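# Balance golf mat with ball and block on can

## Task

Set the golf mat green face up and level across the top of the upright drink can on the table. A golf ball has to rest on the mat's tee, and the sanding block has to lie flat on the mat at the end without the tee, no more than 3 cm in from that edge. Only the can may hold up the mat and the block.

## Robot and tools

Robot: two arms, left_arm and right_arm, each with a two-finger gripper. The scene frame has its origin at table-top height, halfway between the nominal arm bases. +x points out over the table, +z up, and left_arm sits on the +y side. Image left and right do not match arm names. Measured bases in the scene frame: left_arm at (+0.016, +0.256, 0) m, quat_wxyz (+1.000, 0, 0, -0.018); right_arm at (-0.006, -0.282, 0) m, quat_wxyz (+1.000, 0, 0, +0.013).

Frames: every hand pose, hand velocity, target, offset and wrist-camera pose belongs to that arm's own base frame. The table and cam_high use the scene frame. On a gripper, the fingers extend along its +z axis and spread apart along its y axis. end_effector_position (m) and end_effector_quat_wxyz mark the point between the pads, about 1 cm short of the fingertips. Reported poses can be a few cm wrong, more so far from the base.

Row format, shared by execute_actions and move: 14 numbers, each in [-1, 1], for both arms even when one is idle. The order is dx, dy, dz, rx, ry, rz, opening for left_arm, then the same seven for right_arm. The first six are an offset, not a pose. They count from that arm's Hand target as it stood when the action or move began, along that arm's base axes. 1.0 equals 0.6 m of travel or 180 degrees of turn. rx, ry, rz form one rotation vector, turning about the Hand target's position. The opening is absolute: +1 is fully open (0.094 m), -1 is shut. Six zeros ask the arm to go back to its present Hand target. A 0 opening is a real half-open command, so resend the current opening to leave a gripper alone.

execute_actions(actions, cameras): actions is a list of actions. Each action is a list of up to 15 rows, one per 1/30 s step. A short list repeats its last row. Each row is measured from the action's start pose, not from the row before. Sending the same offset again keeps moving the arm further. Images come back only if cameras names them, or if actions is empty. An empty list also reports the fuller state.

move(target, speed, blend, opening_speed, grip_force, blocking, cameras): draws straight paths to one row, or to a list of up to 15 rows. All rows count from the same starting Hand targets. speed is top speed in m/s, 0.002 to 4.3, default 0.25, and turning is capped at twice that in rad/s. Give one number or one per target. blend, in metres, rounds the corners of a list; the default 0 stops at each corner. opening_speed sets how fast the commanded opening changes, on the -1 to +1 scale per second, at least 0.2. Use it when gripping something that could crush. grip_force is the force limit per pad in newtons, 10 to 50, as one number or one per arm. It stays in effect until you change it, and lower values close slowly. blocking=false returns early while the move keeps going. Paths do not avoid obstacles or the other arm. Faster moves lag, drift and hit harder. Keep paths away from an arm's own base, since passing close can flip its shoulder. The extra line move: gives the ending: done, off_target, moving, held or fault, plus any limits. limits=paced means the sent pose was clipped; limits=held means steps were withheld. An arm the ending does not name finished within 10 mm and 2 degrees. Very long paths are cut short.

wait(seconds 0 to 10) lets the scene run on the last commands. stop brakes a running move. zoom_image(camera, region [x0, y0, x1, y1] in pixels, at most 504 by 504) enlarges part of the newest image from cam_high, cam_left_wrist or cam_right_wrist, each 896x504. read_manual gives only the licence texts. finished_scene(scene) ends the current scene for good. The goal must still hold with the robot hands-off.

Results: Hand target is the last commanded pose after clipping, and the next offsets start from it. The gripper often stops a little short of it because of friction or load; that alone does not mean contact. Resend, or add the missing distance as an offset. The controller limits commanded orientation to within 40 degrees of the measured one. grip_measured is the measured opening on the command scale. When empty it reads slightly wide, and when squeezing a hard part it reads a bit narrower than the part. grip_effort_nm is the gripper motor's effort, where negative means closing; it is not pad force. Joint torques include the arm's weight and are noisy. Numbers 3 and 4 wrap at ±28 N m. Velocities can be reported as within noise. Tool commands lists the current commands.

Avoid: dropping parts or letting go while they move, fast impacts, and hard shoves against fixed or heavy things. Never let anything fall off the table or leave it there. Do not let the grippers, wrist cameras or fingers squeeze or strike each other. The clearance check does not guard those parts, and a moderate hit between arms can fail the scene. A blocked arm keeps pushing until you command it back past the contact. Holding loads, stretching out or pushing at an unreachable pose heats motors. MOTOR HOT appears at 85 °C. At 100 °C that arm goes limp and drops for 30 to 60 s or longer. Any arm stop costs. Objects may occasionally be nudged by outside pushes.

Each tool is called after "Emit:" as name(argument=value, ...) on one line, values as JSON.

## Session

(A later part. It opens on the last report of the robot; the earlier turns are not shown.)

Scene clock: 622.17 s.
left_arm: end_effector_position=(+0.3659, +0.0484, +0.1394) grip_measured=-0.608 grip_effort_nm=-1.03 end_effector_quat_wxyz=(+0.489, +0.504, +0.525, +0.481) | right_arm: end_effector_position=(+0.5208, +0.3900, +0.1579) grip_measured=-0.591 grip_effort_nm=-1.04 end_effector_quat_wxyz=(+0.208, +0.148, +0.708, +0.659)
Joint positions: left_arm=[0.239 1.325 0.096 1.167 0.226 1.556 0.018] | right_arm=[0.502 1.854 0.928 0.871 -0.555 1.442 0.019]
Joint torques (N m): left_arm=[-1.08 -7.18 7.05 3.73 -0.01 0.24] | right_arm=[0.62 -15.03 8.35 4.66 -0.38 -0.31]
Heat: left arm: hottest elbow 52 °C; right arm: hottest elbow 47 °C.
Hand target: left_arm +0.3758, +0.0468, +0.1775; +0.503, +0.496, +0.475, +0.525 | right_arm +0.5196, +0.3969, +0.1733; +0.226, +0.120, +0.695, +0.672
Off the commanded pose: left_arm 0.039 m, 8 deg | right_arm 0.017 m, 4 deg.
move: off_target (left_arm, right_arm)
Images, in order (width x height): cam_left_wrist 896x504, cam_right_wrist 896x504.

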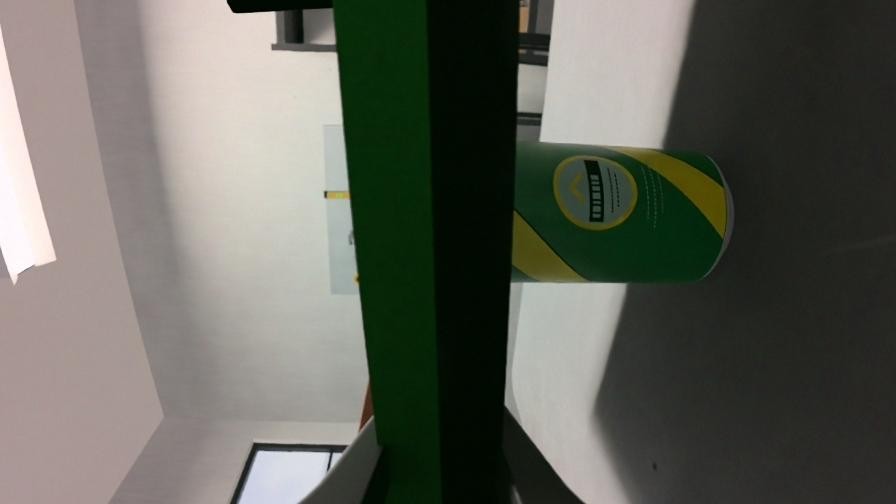

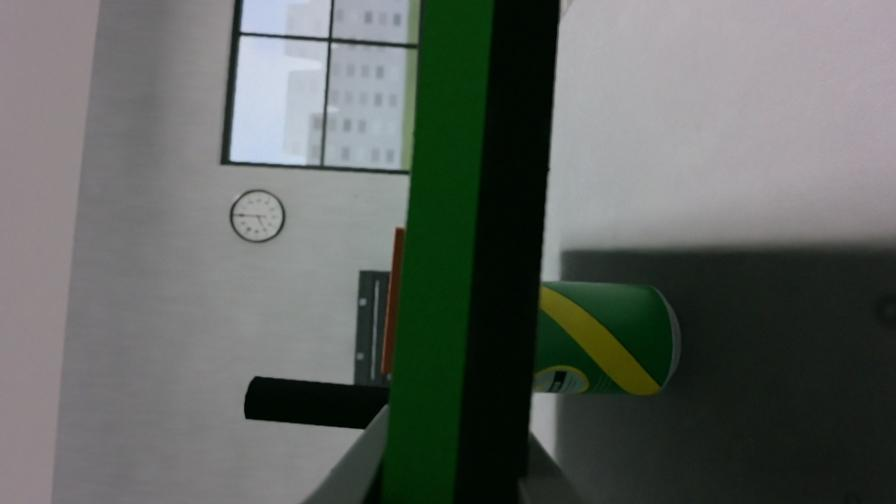

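Emit:
move(target=[-0.012,-0.05,0.01,0,0,0,-0.9,-0.015,-0.05,0.01,0,0,0,-0.9], speed=0.03, cameras=["cam_left_wrist","cam_right_wrist"])

Scene clock: 626.90 s.
left_arm: end_effector_position=(+0.3562, +0.0237, +0.1425) grip_measured=-0.608 grip_effort_nm=-1.03 end_effector_quat_wxyz=(+0.480, +0.506, +0.525, +0.487) | right_arm: end_effector_position=(+0.5112, +0.3678, +0.1533) grip_measured=-0.591 grip_effort_nm=-1.04 end_effector_quat_wxyz=(+0.198, +0.153, +0.709, +0.660)
Joint positions: left_arm=[0.108 1.233 0.064 1.105 0.083 1.564 0.018] | right_arm=[0.468 1.83 0.873 0.895 -0.597 1.456 0.019]
Joint torques (N m): left_arm=[-1.44 -7.59 8.1 3.37 0.07 0.25] | right_arm=[-0.26 -15.44 7.23 4.23 -0.51 -0.42]
Heat: left arm: hottest elbow 52 °C; right arm: hottest elbow 47 °C.
Hand target: left_arm +0.3685, +0.0167, +0.1833; +0.503, +0.496, +0.475, +0.524 | right_arm +0.5106, +0.3669, +0.1793; +0.227, +0.120, +0.695, +0.672
Off the commanded pose: left_arm 0.043 m, 8 deg | right_arm 0.026 m, 5 deg.
move: off_target (left_arm, right_arm)
Images, in order (width x height): cam_left_wrist 896x504, cam_right_wrist 896x504.

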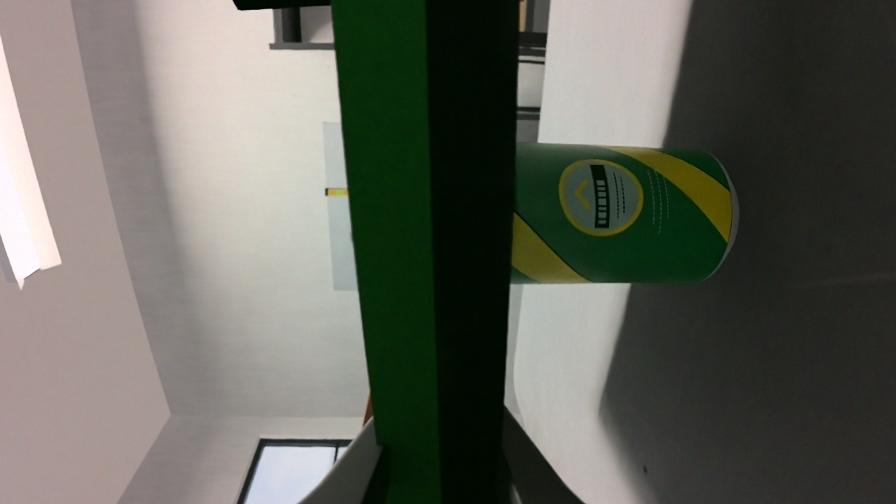

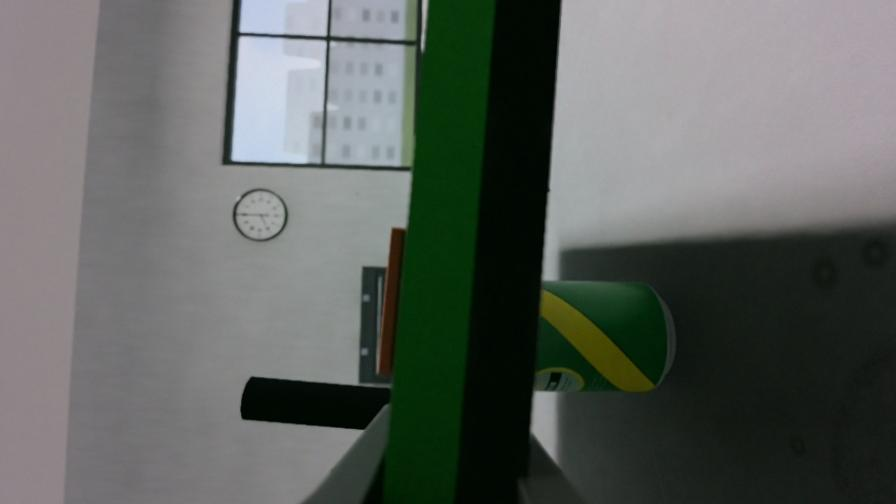

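Emit:
move(target=[0,0.0,0.045,0,-0.015,0,-0.9,0,0,0.05,0,0,0,-0.9], speed=0.04, cameras=["cam_left_wrist","cam_right_wrist","cam_high"])

Scene clock: 630.13 s.
left_arm: end_effector_position=(+0.3518, +0.0212, +0.1550) grip_measured=-0.608 grip_effort_nm=-1.03 end_effector_quat_wxyz=(+0.484, +0.505, +0.521, +0.489) | right_arm: end_effector_position=(+0.5071, +0.3658, +0.1682) grip_measured=-0.591 grip_effort_nm=-1.04 end_effector_quat_wxyz=(+0.192, +0.158, +0.713, +0.656)
Joint positions: left_arm=[0.102 1.117 0.061 1.004 0.081 1.564 0.018] | right_arm=[0.468 1.777 0.867 0.83 -0.598 1.459 0.019]
Joint torques (N m): left_arm=[-1.44 -6.07 10.54 3.55 0.13 0.18] | right_arm=[-0.26 -16.67 9.18 3.51 -0.46 -0.44]
Heat: left arm: hottest elbow 52 °C; right arm: hottest elbow 47 °C.
Hand target: left_arm +0.3686, +0.0168, +0.2106; +0.514, +0.484, +0.463, +0.536 | right_arm +0.5105, +0.3669, +0.2094; +0.227, +0.120, +0.695, +0.672
Off the commanded pose: left_arm 0.058 m, 10 deg | right_arm 0.041 m, 7 deg.
move: off_target (left_arm, right_arm)

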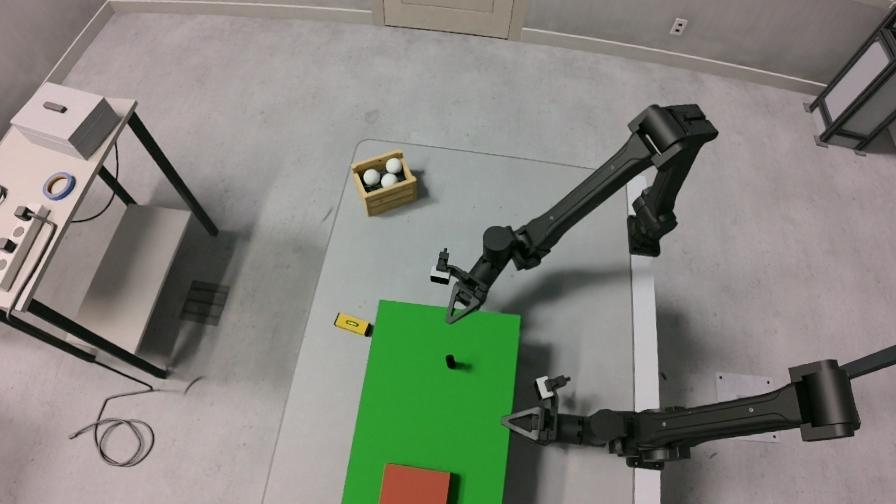

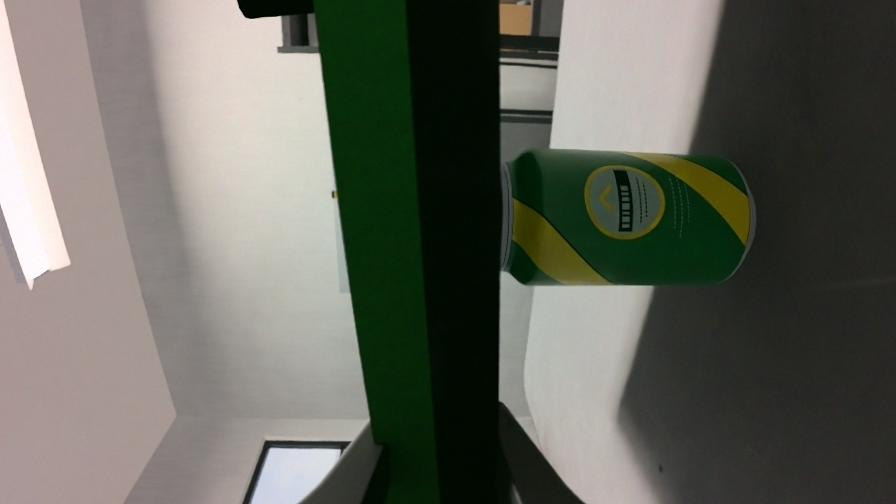

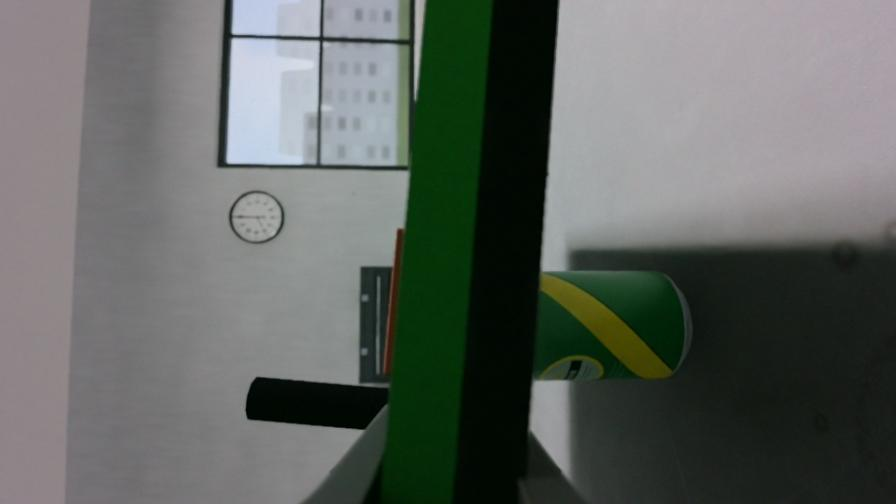

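Emit:
move(target=[[0,0,0.015,0,0,0,-0.9,0,0,0.015,0,0,0,-0.9],[-0.008,-0.058,0.015,0,0,0,-0.9,-0.012,-0.058,0.015,0,0,0,-0.9]], speed=0.05, cameras=["cam_left_wrist","cam_right_wrist"])

Scene clock: 634.07 s.
left_arm: end_effector_position=(+0.3483, -0.0115, +0.1627) grip_measured=-0.608 grip_effort_nm=-1.03 end_effector_quat_wxyz=(+0.483, +0.508, +0.517, +0.490) | right_arm: end_effector_position=(+0.5011, +0.3325, +0.1742) grip_measured=-0.593 grip_effort_nm=-1.04 end_effector_quat_wxyz=(+0.186, +0.164, +0.715, +0.653)
Joint positions: left_arm=[-0.079 1.025 0.061 0.912 -0.095 1.564 0.018] | right_arm=[0.409 1.718 0.815 0.806 -0.656 1.459 0.019]
Joint torques (N m): left_arm=[-1.44 -5.95 11.55 3.64 -0.17 0.37] | right_arm=[-0.38 -16.03 8.91 4.18 -0.57 -0.44]
Heat: left arm: hottest elbow 52 °C; right arm: hottest elbow 47 °C.
Hand target: left_arm +0.3638, -0.0181, +0.2195; +0.514, +0.484, +0.463, +0.536 | right_arm +0.5033, +0.3321, +0.2182; +0.226, +0.120, +0.695, +0.672
Off the commanded pose: left_arm 0.059 m, 9 deg | right_arm 0.044 m, 8 deg.
move: off_target (left_arm, right_arm)
Images, in order (width x height): cam_left_wrist 896x504, cam_right_wrist 896x504.

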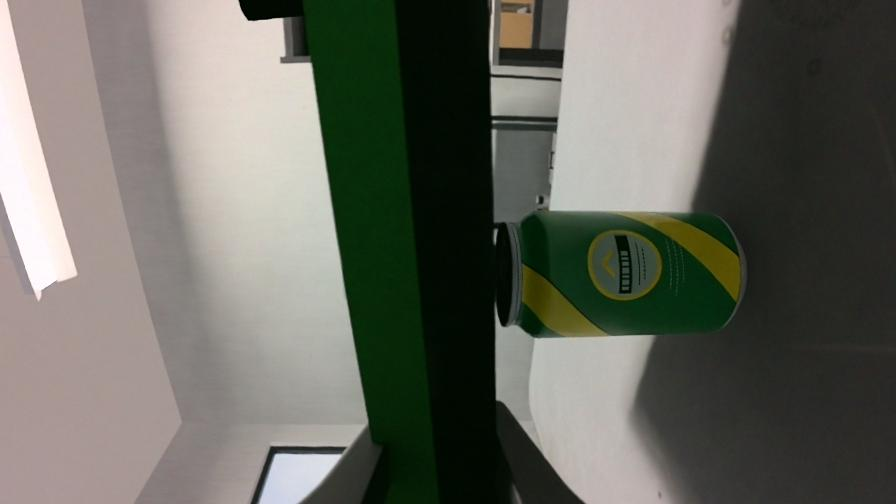

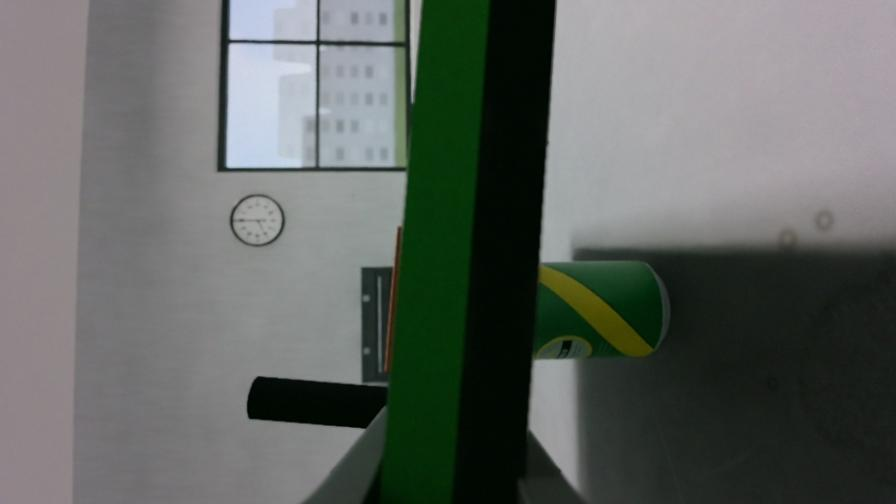

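Emit:
move(target=[0.002,0,-0.085,0,0,0,-0.9,0,0,-0.075,0,0,0,-0.9], speed=0.04, cameras=["cam_left_wrist","cam_right_wrist"])

Scene clock: 640.37 s.
left_arm: end_effector_position=(+0.3549, -0.0125, +0.1384) grip_measured=-0.608 grip_effort_nm=-1.03 end_effector_quat_wxyz=(+0.494, +0.498, +0.507, +0.502) | right_arm: end_effector_position=(+0.5035, +0.3280, +0.1575) grip_measured=-0.598 grip_effort_nm=-1.04 end_effector_quat_wxyz=(+0.207, +0.152, +0.705, +0.661)
Joint positions: left_arm=[-0.082 1.418 0.048 1.361 -0.099 1.569 0.018] | right_arm=[0.402 1.782 0.799 0.931 -0.652 1.448 0.019]
Joint torques (N m): left_arm=[-1.26 -4.6 6.04 4.29 0.12 0.33] | right_arm=[0.15 -13.57 7.84 4.31 -0.75 -0.36]
Heat: left arm: hottest elbow 52 °C; right arm: hottest elbow 47 °C.
Hand target: left_arm +0.3650, -0.0180, +0.1685; +0.514, +0.484, +0.463, +0.536 | right_arm +0.5035, +0.3320, +0.1732; +0.227, +0.120, +0.695, +0.672
Off the commanded pose: left_arm 0.032 m, 7 deg | right_arm 0.016 m, 5 deg.
move: off_target (left_arm, right_arm)
Images, in order (width x height): cam_left_wrist 896x504, cam_right_wrist 896x504.

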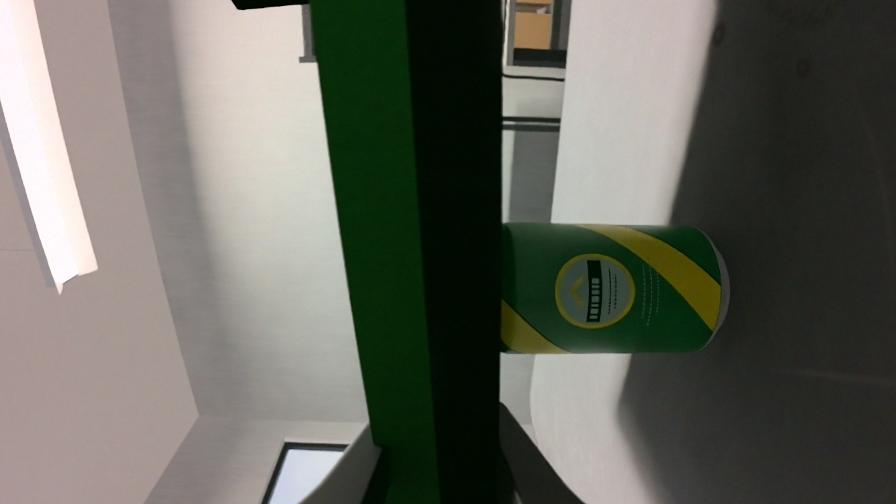

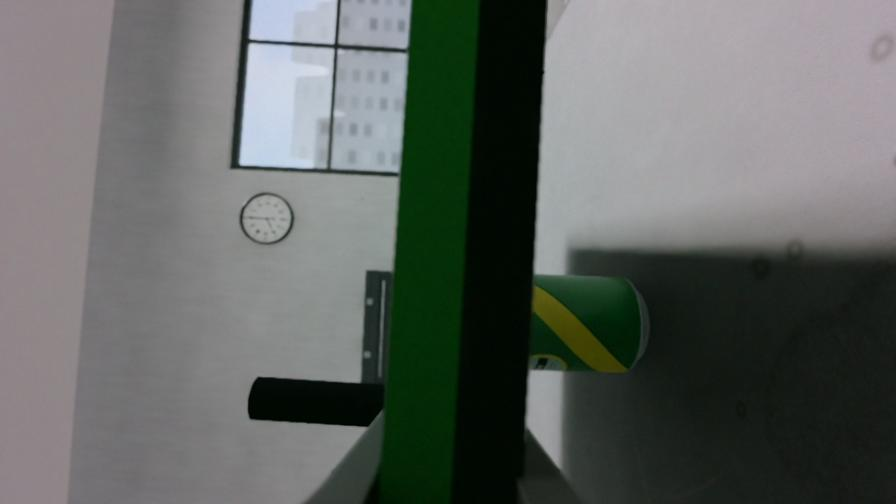

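Emit:
move(target=[0.002,0,-0.045,0,0.02,0,-0.9,0,0,-0.055,0,0,0,-0.9], speed=0.04, cameras=["cam_left_wrist","cam_right_wrist"])

Scene clock: 643.67 s.
left_arm: end_effector_position=(+0.3556, -0.0131, +0.1289) grip_measured=-0.608 grip_effort_nm=-1.03 end_effector_quat_wxyz=(+0.490, +0.504, +0.501, +0.505) | right_arm: end_effector_position=(+0.5054, +0.3277, +0.1438) grip_measured=-0.598 grip_effort_nm=-1.04 end_effector_quat_wxyz=(+0.220, +0.139, +0.695, +0.671)
Joint positions: left_arm=[-0.082 1.526 0.048 1.468 -0.095 1.588 0.018] | right_arm=[0.398 1.848 0.799 1.044 -0.659 1.448 0.019]
Joint torques (N m): left_arm=[-1.03 -4.31 4.96 2.91 0.11 0.15] | right_arm=[0.67 -12.51 6.78 3.48 -0.51 -0.33]
Heat: left arm: hottest elbow 52 °C; right arm: hottest elbow 47 °C.
Hand target: left_arm +0.3662, -0.0180, +0.1415; +0.499, +0.500, +0.479, +0.521 | right_arm +0.5034, +0.3320, +0.1403; +0.227, +0.120, +0.695, +0.672
Off the commanded pose: left_arm 0.017 m, 3 deg | right_arm 0.006 m, 2 deg.
move: off_target (left_arm)
Images, in order (width x height): cam_left_wrist 896x504, cam_right_wrist 896x504.

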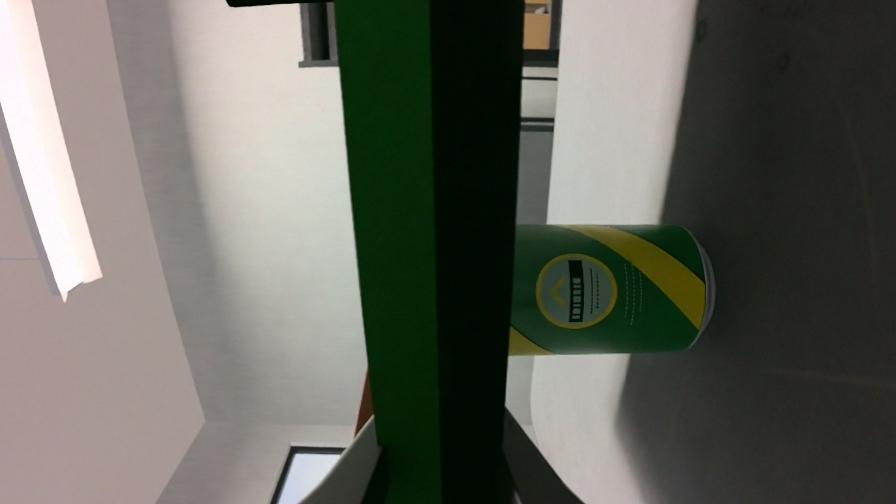

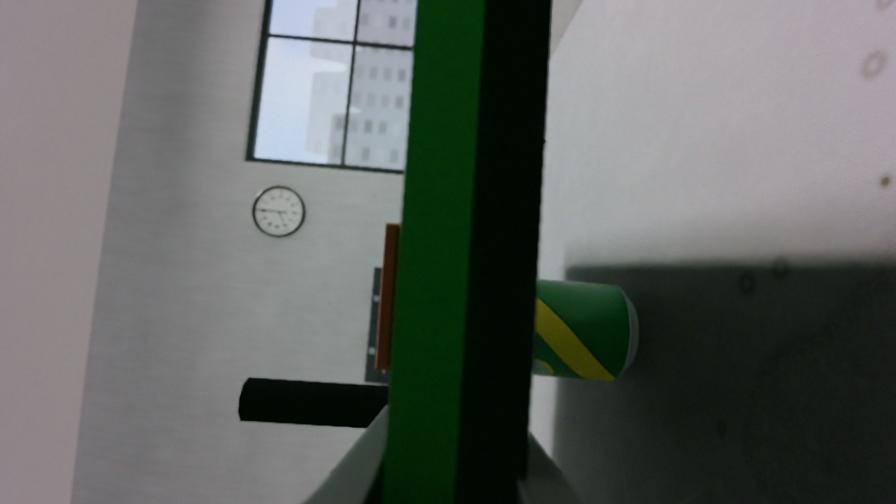

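Emit:
move(target=[[0.002,0,-0.02,0,0.01,0,-0.9,0,0,-0.02,-0.01,0,0,-0.9],[0.002,0,-0.02,0,0.01,0,-0.4,0,0,-0.02,-0.01,0,0,-0.4]], speed=0.04, opening_speed=0.25, cameras=["cam_left_wrist","cam_right_wrist"])

Scene clock: 649.50 s.
left_arm: end_effector_position=(+0.3621, -0.0141, +0.1280) grip_measured=-0.403 grip_effort_nm=0.11 end_effector_quat_wxyz=(+0.490, +0.504, +0.496, +0.509) | right_arm: end_effector_position=(+0.5042, +0.3282, +0.1394) grip_measured=-0.403 grip_effort_nm=0.13 end_effector_quat_wxyz=(+0.231, +0.120, +0.700, +0.665)
Joint positions: left_arm=[-0.082 1.569 0.065 1.503 -0.093 1.599 0.028] | right_arm=[0.397 1.856 0.799 1.044 -0.669 1.398 0.028]
Joint torques (N m): left_arm=[-0.97 -3.96 3.77 2.1 0.09 -0.05] | right_arm=[0.67 -11.75 6.68 2.44 -0.12 -0.22]
Heat: left arm: hottest elbow 51 °C; right arm: hottest elbow 47 °C.
Hand target: left_arm +0.3673, -0.0180, +0.1294; +0.492, +0.508, +0.487, +0.513 | right_arm +0.5033, +0.3321, +0.1284; +0.228, +0.116, +0.705, +0.661
Off the commanded pose: left_arm 0.007 m, 1 deg | right_arm 0.012 m, 1 deg.
move: off_target (right_arm); target 2's new opening was sent with right_arm's hand 0.014 m and 3 deg from that target
Images, in order (width x height): cam_left_wrist 896x504, cam_right_wrist 896x504.

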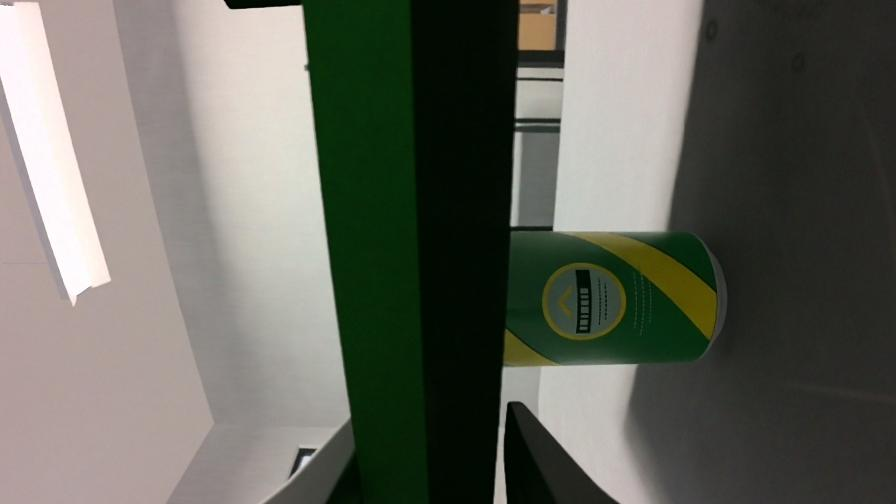

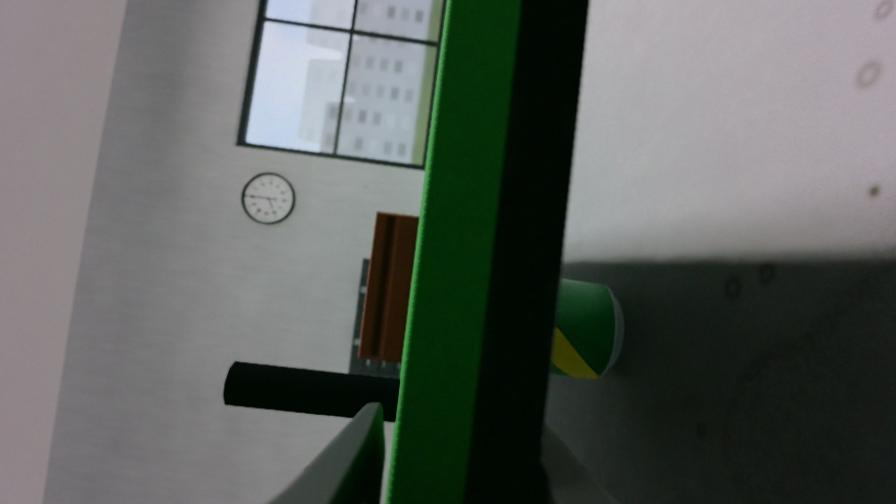

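Emit:
move(target=[0,0,0,0,0,0,-0.1,0,0,0,0,0,0,-0.1], opening_speed=0.25, cameras=["cam_left_wrist","cam_right_wrist"])

Scene clock: 654.53 s.
left_arm: end_effector_position=(+0.3621, -0.0141, +0.1280) grip_measured=-0.103 grip_effort_nm=0.11 end_effector_quat_wxyz=(+0.490, +0.505, +0.496, +0.509) | right_arm: end_effector_position=(+0.5042, +0.3282, +0.1394) grip_measured=-0.103 grip_effort_nm=0.13 end_effector_quat_wxyz=(+0.231, +0.120, +0.700, +0.664)
Joint positions: left_arm=[-0.082 1.569 0.065 1.503 -0.093 1.599 0.042] | right_arm=[0.397 1.856 0.799 1.044 -0.669 1.398 0.042]
Joint torques (N m): left_arm=[-0.79 -4.13 3.69 2.22 0.07 -0.02] | right_arm=[0.79 -11.93 6.67 2.54 -0.11 -0.21]
Heat: left arm: hottest elbow 51 °C; right arm: hottest elbow 47 °C.
Hand target: left_arm +0.3673, -0.0180, +0.1294; +0.491, +0.508, +0.487, +0.513 | right_arm +0.5034, +0.3321, +0.1284; +0.228, +0.116, +0.705, +0.661
Off the commanded pose: left_arm 0.007 m, 1 deg | right_arm 0.012 m, 1 deg.
move: off_target (right_arm)
Images, in order (width x height): cam_left_wrist 896x504, cam_right_wrist 896x504.

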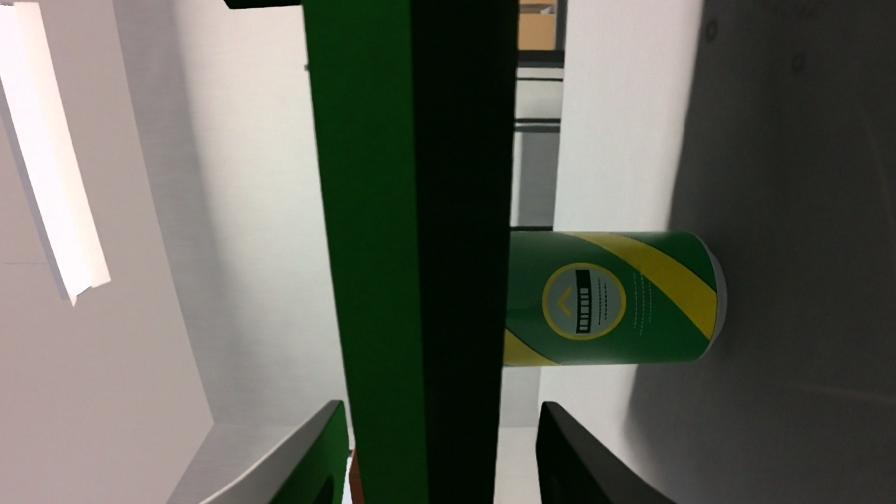

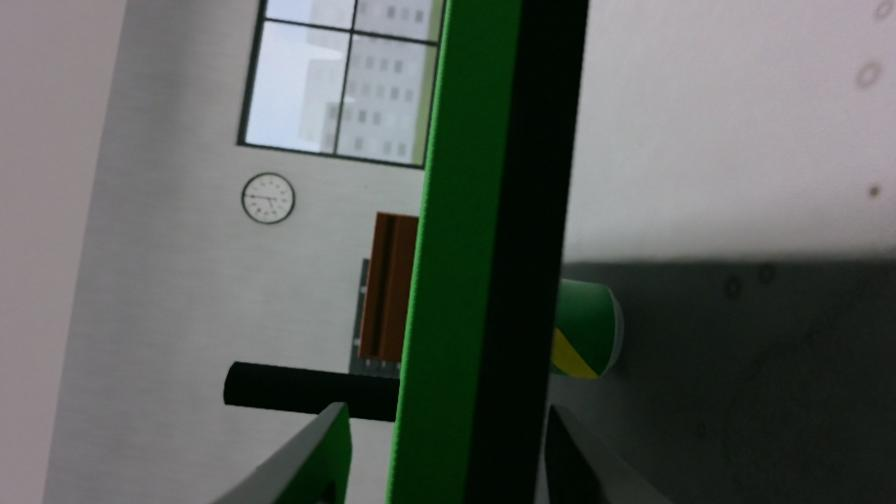

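Emit:
move(target=[[0,0,0.008,0,0,0,-0.1,0,0,0,0,0,0,0.3],[0,0,0.008,0,0,0,-0.9,0,0,0,0,0,0,0.3]], opening_speed=0.25, grip_force=[20,50], cameras=["cam_left_wrist","cam_right_wrist"])

Scene clock: 664.33 s.
left_arm: end_effector_position=(+0.3621, -0.0142, +0.1302) grip_measured=-0.562 grip_effort_nm=-0.47 end_effector_quat_wxyz=(+0.490, +0.505, +0.496, +0.509) | right_arm: end_effector_position=(+0.5042, +0.3282, +0.1394) grip_measured=+0.297 grip_effort_nm=0.13 end_effector_quat_wxyz=(+0.231, +0.120, +0.700, +0.664)
Joint positions: left_arm=[-0.082 1.541 0.065 1.474 -0.092 1.599 0.021] | right_arm=[0.397 1.856 0.799 1.044 -0.669 1.398 0.061]
Joint torques (N m): left_arm=[-1.61 -5.19 4 1.58 0.11 0.01] | right_arm=[0.73 -11.81 6.61 2.48 -0.14 -0.23]
Motor temperatures (°C): left_arm=[37 40 50 37 37 36 38] | right_arm=[39 44 47 39 38 38 40]
Heat: left arm: hottest elbow 50 °C; right arm: hottest elbow 47 °C.
Hand target: left_arm +0.3673, -0.0180, +0.1343; +0.492, +0.508, +0.487, +0.513 | right_arm +0.5034, +0.3321, +0.1284; +0.228, +0.116, +0.705, +0.661
Off the commanded pose: left_arm 0.008 m, 1 deg | right_arm 0.012 m, 1 deg.
grip_force (N): 20, 50
move: off_target (right_arm)
Images, in order (width x height): cam_left_wrist 896x504, cam_right_wrist 896x504.

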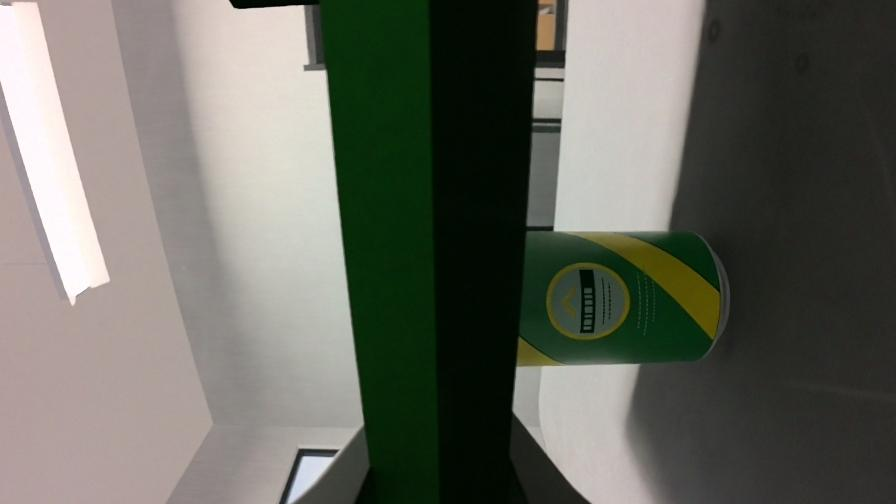

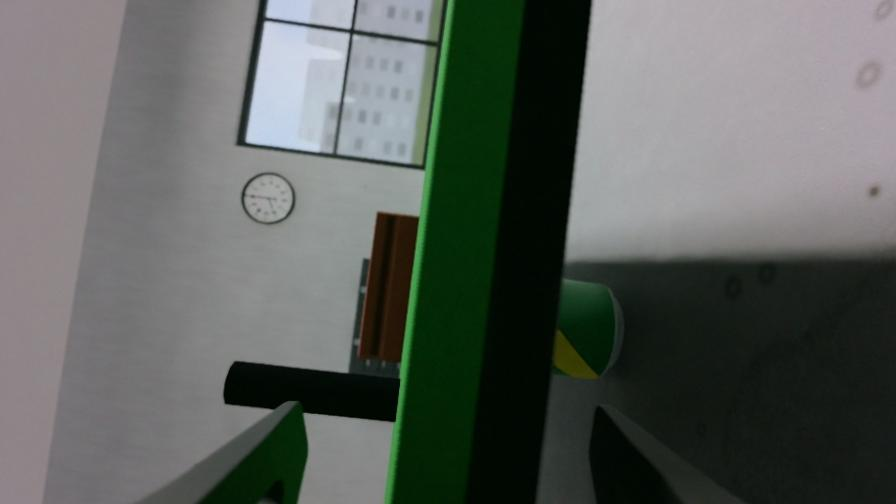

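Emit:
move(target=[[0,0,0,0,0,0,-0.9,-0.1,-0.22,0,0,0,0,0.3],[0,0,0,0,0,0,-0.9,0.1,-0.45,0.22,-0.234,0.08,0.041,0.3],[0,0,0,0,0,0,-0.9,0.386,-0.62,0.22,-0.4676,0.161,0.082,0.3]], speed=[0.15,0.35,0.35], blend=[0.02,0.03,0], cameras=["cam_high","cam_right_wrist"])

Scene clock: 673.03 s.
left_arm: end_effector_position=(+0.3621, -0.0142, +0.1300) grip_measured=-0.562 grip_effort_nm=-0.47 end_effector_quat_wxyz=(+0.489, +0.505, +0.496, +0.509) | right_arm: end_effector_position=(+0.7271, -0.0474, +0.2623) grip_measured=+0.298 grip_effort_nm=0.11 end_effector_quat_wxyz=(+0.108, +0.014, +0.994, -0.004)
Joint positions: left_arm=[-0.082 1.541 0.065 1.473 -0.092 1.6 0.021] | right_arm=[-0.065 2.254 2.583 -1.682 -0.004 -0.037 0.061]
Joint torques (N m): left_arm=[-0.62 -5.13 4.01 1.55 0.12 0.05] | right_arm=[1.2 -20.07 13.41 0.8 0.14 -0.15]
Heat: left arm: hottest elbow 50 °C; right arm: hottest elbow 47 °C.
Hand target: left_arm +0.3673, -0.0180, +0.1342; +0.492, +0.508, +0.487, +0.513 | right_arm +0.7349, -0.0400, +0.2603; +0.001, +0.000, +1.000, +0.000
Off the commanded pose: left_arm 0.008 m, 1 deg | right_arm 0.011 m, 12 deg.
joint sent to its limit (right arm) — joint 4 (wrist pitch), lower limit. The joint targets are off in orientation, not in position.
grip_force (N): 20, 50
move: off_target (right_arm)
Images, in order (width x height): cam_high 896x504, cam_right_wrist 896x504.

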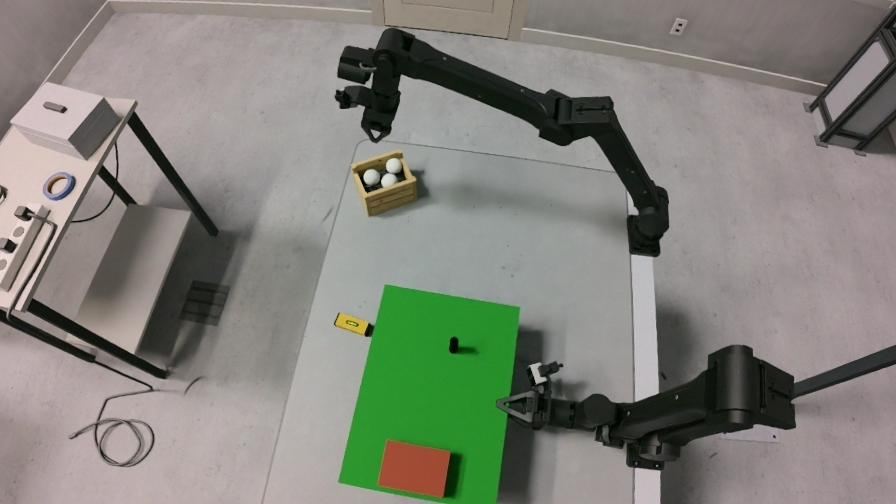

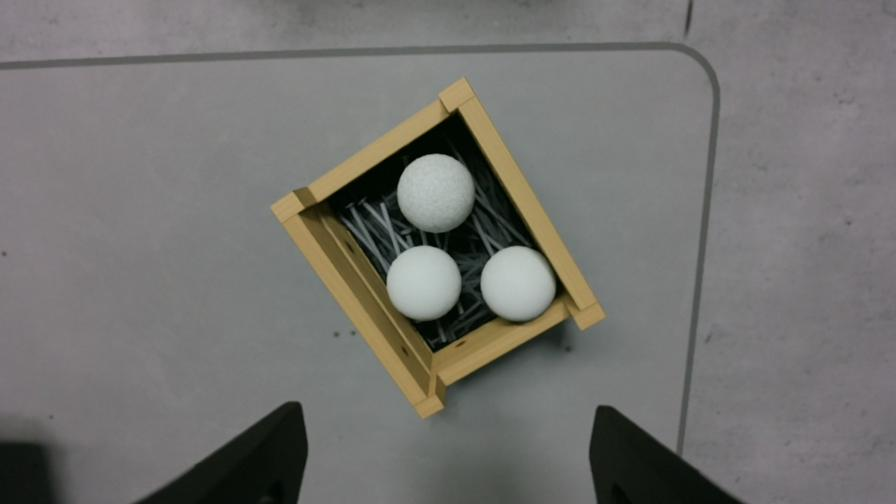

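Emit:
move(target=[0,0,0,0,0,0,-0.9,0.05,0.01,-0.225,0,0,0,0.05], speed=0.25, grip_force=[20,35], cameras=["cam_right_wrist"])

Scene clock: 683.77 s.
left_arm: end_effector_position=(+0.3621, -0.0142, +0.1300) grip_measured=-0.562 grip_effort_nm=-0.47 end_effector_quat_wxyz=(+0.489, +0.505, +0.496, +0.509) | right_arm: end_effector_position=(+0.7582, -0.0407, +0.1118) grip_measured=+0.053 grip_effort_nm=-0.15 end_effector_quat_wxyz=(+0.027, +0.008, +1.000, +0.000)
Joint positions: left_arm=[-0.082 1.541 0.065 1.473 -0.092 1.6 0.021] | right_arm=[-0.053 2.519 2.685 -1.682 -0.002 -0.038 0.049]
Joint torques (N m): left_arm=[-1.2 -5.19 3.85 1.57 0.08 0.02] | right_arm=[1.08 -24.12 13.33 0.4 0.08 -0.06]
Heat: left arm: hottest elbow 49 °C; right arm: hottest elbow 48 °C.
Hand target: left_arm +0.3673, -0.0180, +0.1342; +0.492, +0.508, +0.487, +0.513 | right_arm +0.7650, -0.0341, +0.1254; +0.001, +0.000, +1.000, +0.000
Off the commanded pose: left_arm 0.008 m, 1 deg | right_arm 0.016 m, 3 deg.
joint sent to its limit (right arm) — joint 4 (wrist pitch), lower limit. The joint targets are off in orientation, not in position.
grip_force (N): 20, 35
move: off_target (right_arm)
Images, in order (width x height): cam_right_wrist 896x504.

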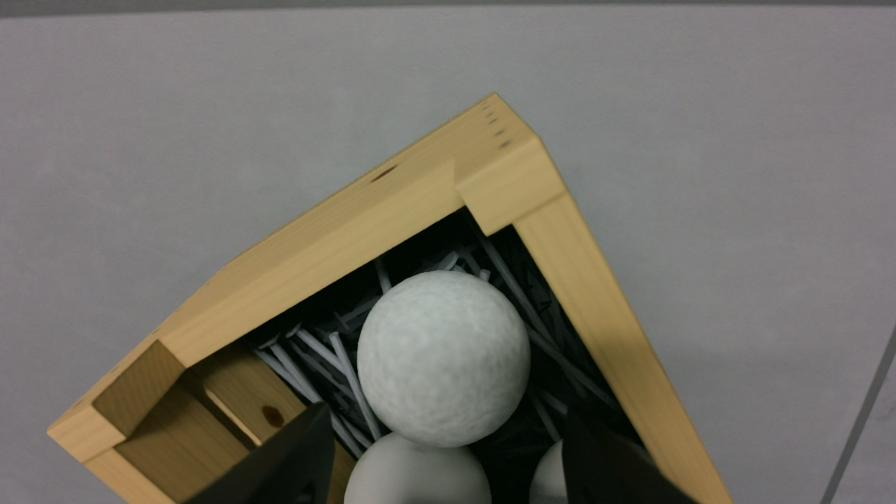

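Emit:
move(target=[[0,0,0,0,0,0,-0.9,0,0,-0.05,0,0,0,0.05],[0,0,0,0,0,0,-0.9,0,0,-0.05,0,0,0,-0.17]], speed=0.12, opening_speed=0.5, cameras=["cam_right_wrist"])

Scene clock: 688.77 s.
left_arm: end_effector_position=(+0.3621, -0.0142, +0.1300) grip_measured=-0.562 grip_effort_nm=-0.47 end_effector_quat_wxyz=(+0.489, +0.505, +0.496, +0.509) | right_arm: end_effector_position=(+0.7587, -0.0407, +0.1043) grip_measured=-0.167 grip_effort_nm=-0.15 end_effector_quat_wxyz=(+0.023, +0.008, +1.000, +0.000)
Joint positions: left_arm=[-0.082 1.541 0.065 1.473 -0.092 1.6 0.021] | right_arm=[-0.053 2.531 2.689 -1.682 -0.002 -0.038 0.039]
Joint torques (N m): left_arm=[-1.14 -5.89 4.01 1.52 0.08 -0.01] | right_arm=[1.08 -21.66 13.46 0.43 0.06 -0.07]
Heat: left arm: hottest elbow 49 °C; right arm: hottest elbow 48 °C.
Hand target: left_arm +0.3673, -0.0180, +0.1342; +0.492, +0.508, +0.487, +0.513 | right_arm +0.7650, -0.0341, +0.0955; +0.001, +0.000, +1.000, +0.000
Off the commanded pose: left_arm 0.008 m, 1 deg | right_arm 0.013 m, 3 deg.
joint sent to its limit (right arm) — joint 4 (wrist pitch), lower limit. The joint targets are off in orientation, not in position.
grip_force (N): 20, 35
move: off_target (right_arm); target 2's new opening was sent with right_arm's hand 0.012 m and 3 deg from that target
Images, in order (width x height): cam_right_wrist 896x504.

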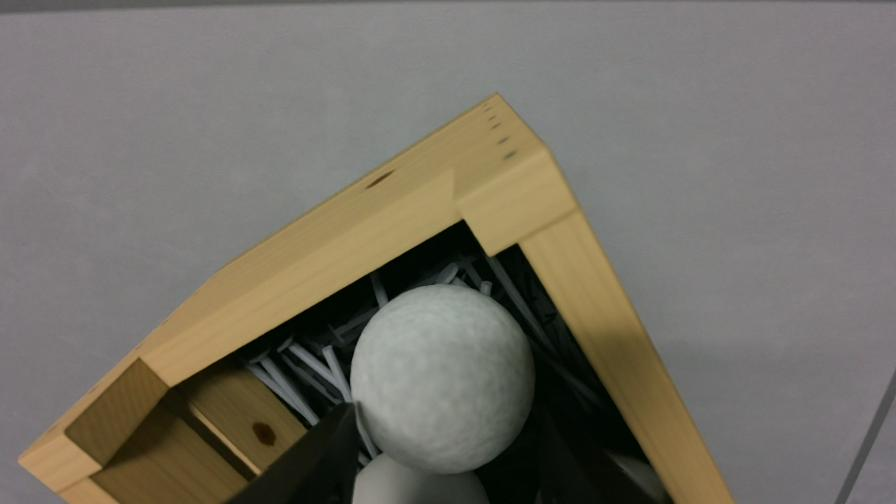

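Emit:
move(target=[[0,0,0,0,0,0,-0.9,0,0,-0.0,0,0,0,0.05],[0,0,0,0,0,0,-0.9,0,0,-0.042,0,0,0,0.05],[0,0,0,0,0,0,-0.9,0,0,-0.042,0,0,0,-0.17]], speed=0.12, opening_speed=0.5, cameras=["cam_right_wrist"])

Scene clock: 694.30 s.
left_arm: end_effector_position=(+0.3621, -0.0142, +0.1300) grip_measured=-0.562 grip_effort_nm=-0.47 end_effector_quat_wxyz=(+0.489, +0.505, +0.496, +0.509) | right_arm: end_effector_position=(+0.7588, -0.0357, +0.0816) grip_measured=-0.090 grip_effort_nm=-0.75 end_effector_quat_wxyz=(+0.009, +0.004, +1.000, +0.001)
Joint positions: left_arm=[-0.082 1.541 0.065 1.473 -0.092 1.6 0.021] | right_arm=[-0.047 2.567 2.699 -1.685 -0.003 -0.038 0.043]
Joint torques (N m): left_arm=[-1.14 -5.13 3.95 1.46 0.06 0.01] | right_arm=[0.62 -21.77 13.61 0.4 0.12 -0.06]
Heat: left arm: hottest elbow 49 °C; right arm: hottest elbow 49 °C.
Hand target: left_arm +0.3673, -0.0180, +0.1342; +0.492, +0.508, +0.487, +0.513 | right_arm +0.7650, -0.0340, +0.0702; +0.001, +0.000, +1.000, +0.000
Off the commanded pose: left_arm 0.008 m, 1 deg | right_arm 0.013 m, 1 deg.
joint sent to its limit (right arm) — joint 4 (wrist pitch), lower limit. The joint targets still meet the commanded pose.
grip_force (N): 20, 35
move: off_target (right_arm); target 3's new opening was sent with right_arm's hand 0.013 m and 1 deg from that target
Images, in order (width x height): cam_right_wrist 896x504.

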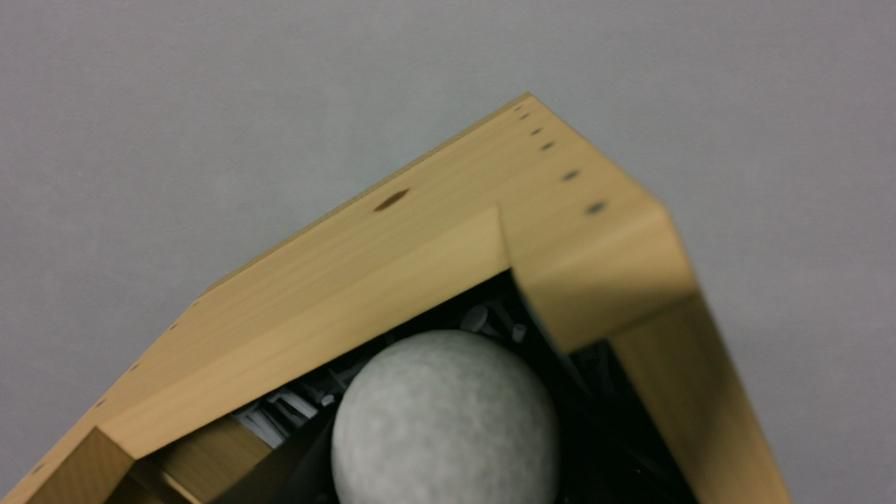

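Emit:
move(target=[[0,0,0,0,0,0,-0.9,0,0,0.4,0,0,0,-0.17],[0,0,0,0,0,0,-0.9,-0.417,0.698,0.4,0,0,0,-0.17]], speed=[0.15,0.3], blend=[0.03,0], cameras=["cam_high","cam_right_wrist"])

Scene clock: 704.70 s.
left_arm: end_effector_position=(+0.3621, -0.0142, +0.1300) grip_measured=-0.562 grip_effort_nm=-0.47 end_effector_quat_wxyz=(+0.489, +0.505, +0.496, +0.509) | right_arm: end_effector_position=(+0.5112, +0.3886, +0.3045) grip_measured=-0.090 grip_effort_nm=-0.76 end_effector_quat_wxyz=(+0.062, -0.013, +0.997, +0.043)
Joint positions: left_arm=[-0.082 1.541 0.065 1.473 -0.092 1.6 0.021] | right_arm=[0.652 1.985 2.249 -1.685 0.004 0.626 0.043]
Joint torques (N m): left_arm=[-1.26 -5.48 3.92 1.48 0.07 0] | right_arm=[-0.44 -19.02 10.71 0.69 -0.05 0.11]
Heat: left arm: hottest elbow 48 °C; right arm: hottest elbow 50 °C.
Hand target: left_arm +0.3673, -0.0180, +0.1342; +0.492, +0.508, +0.487, +0.513 | right_arm +0.5148, +0.3849, +0.3101; +0.001, +0.000, +1.000, +0.000
Off the commanded pose: left_arm 0.008 m, 1 deg | right_arm 0.008 m, 9 deg.
joint sent to its limit (right arm) — joint 4 (wrist pitch), lower limit. The joint targets are off in orientation, not in position.
grip_force (N): 20, 35
move: off_target (right_arm)
Images, in order (width x height): cam_high 896x504, cam_right_wrist 896x504.

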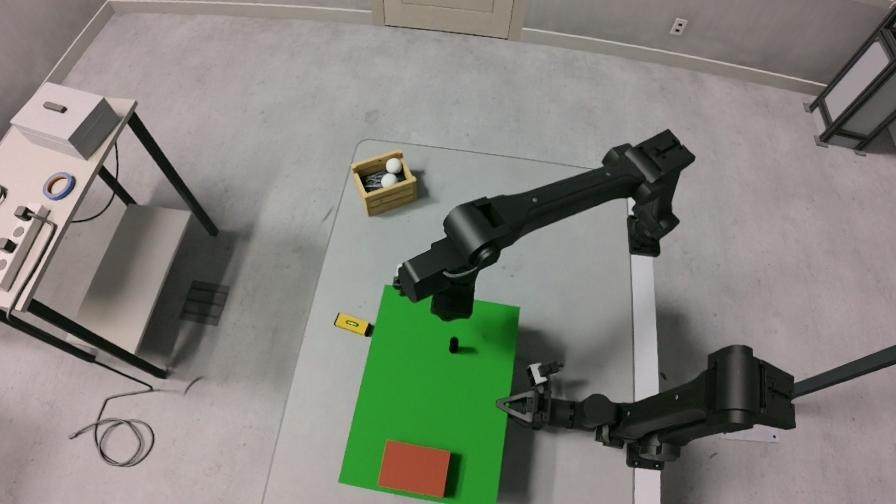

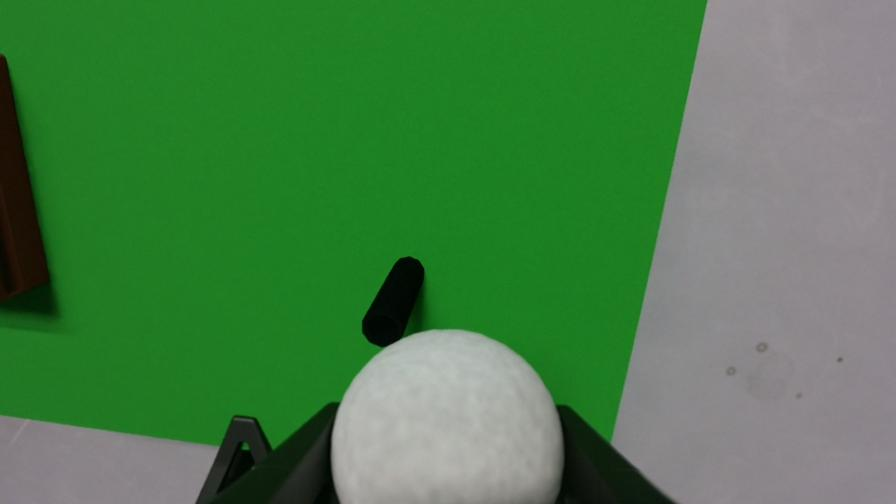

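Emit:
move(target=[0,0,0,0,0,0,-0.9,-0.05,0.06,-0.075,0,0,0,-0.17], speed=0.15, cameras=["cam_right_wrist"])

Scene clock: 711.57 s.
left_arm: end_effector_position=(+0.3621, -0.0142, +0.1300) grip_measured=-0.562 grip_effort_nm=-0.47 end_effector_quat_wxyz=(+0.489, +0.505, +0.496, +0.509) | right_arm: end_effector_position=(+0.4832, +0.4191, +0.2793) grip_measured=-0.090 grip_effort_nm=-0.76 end_effector_quat_wxyz=(+0.038, -0.008, +0.999, +0.030)
Joint positions: left_arm=[-0.082 1.541 0.065 1.473 -0.092 1.6 0.021] | right_arm=[0.716 2.003 2.214 -1.685 0.004 0.7 0.043]
Joint torques (N m): left_arm=[-0.97 -5.19 4 1.51 0.06 0] | right_arm=[0.32 -17.67 9.55 0.65 -0.05 0.07]
Heat: left arm: hottest elbow 48 °C; right arm: hottest elbow 50 °C.
Hand target: left_arm +0.3673, -0.0180, +0.1342; +0.492, +0.508, +0.487, +0.513 | right_arm +0.4848, +0.4208, +0.2652; +0.001, +0.000, +1.000, +0.000
Off the commanded pose: left_arm 0.008 m, 1 deg | right_arm 0.014 m, 6 deg.
joint sent to its limit (right arm) — joint 4 (wrist pitch), lower limit. The joint targets are off in orientation, not in position.
grip_force (N): 20, 35
move: off_target (right_arm)
Images, in order (width x height): cam_right_wrist 896x504.

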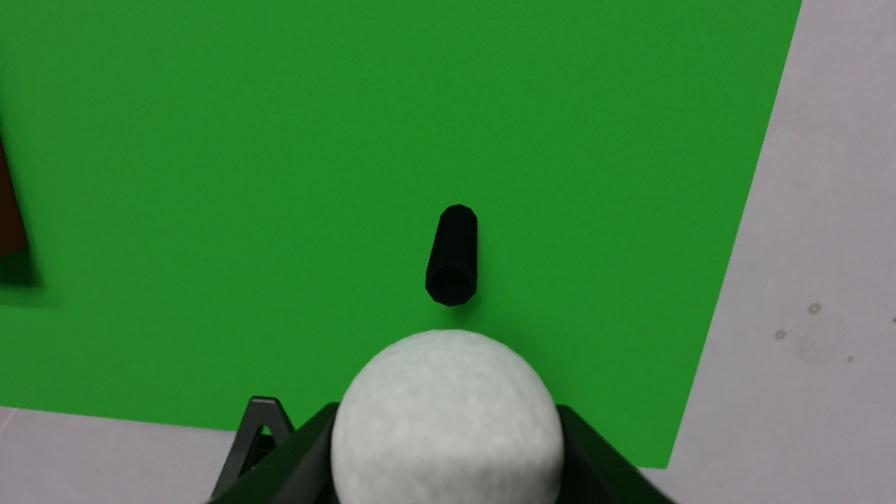

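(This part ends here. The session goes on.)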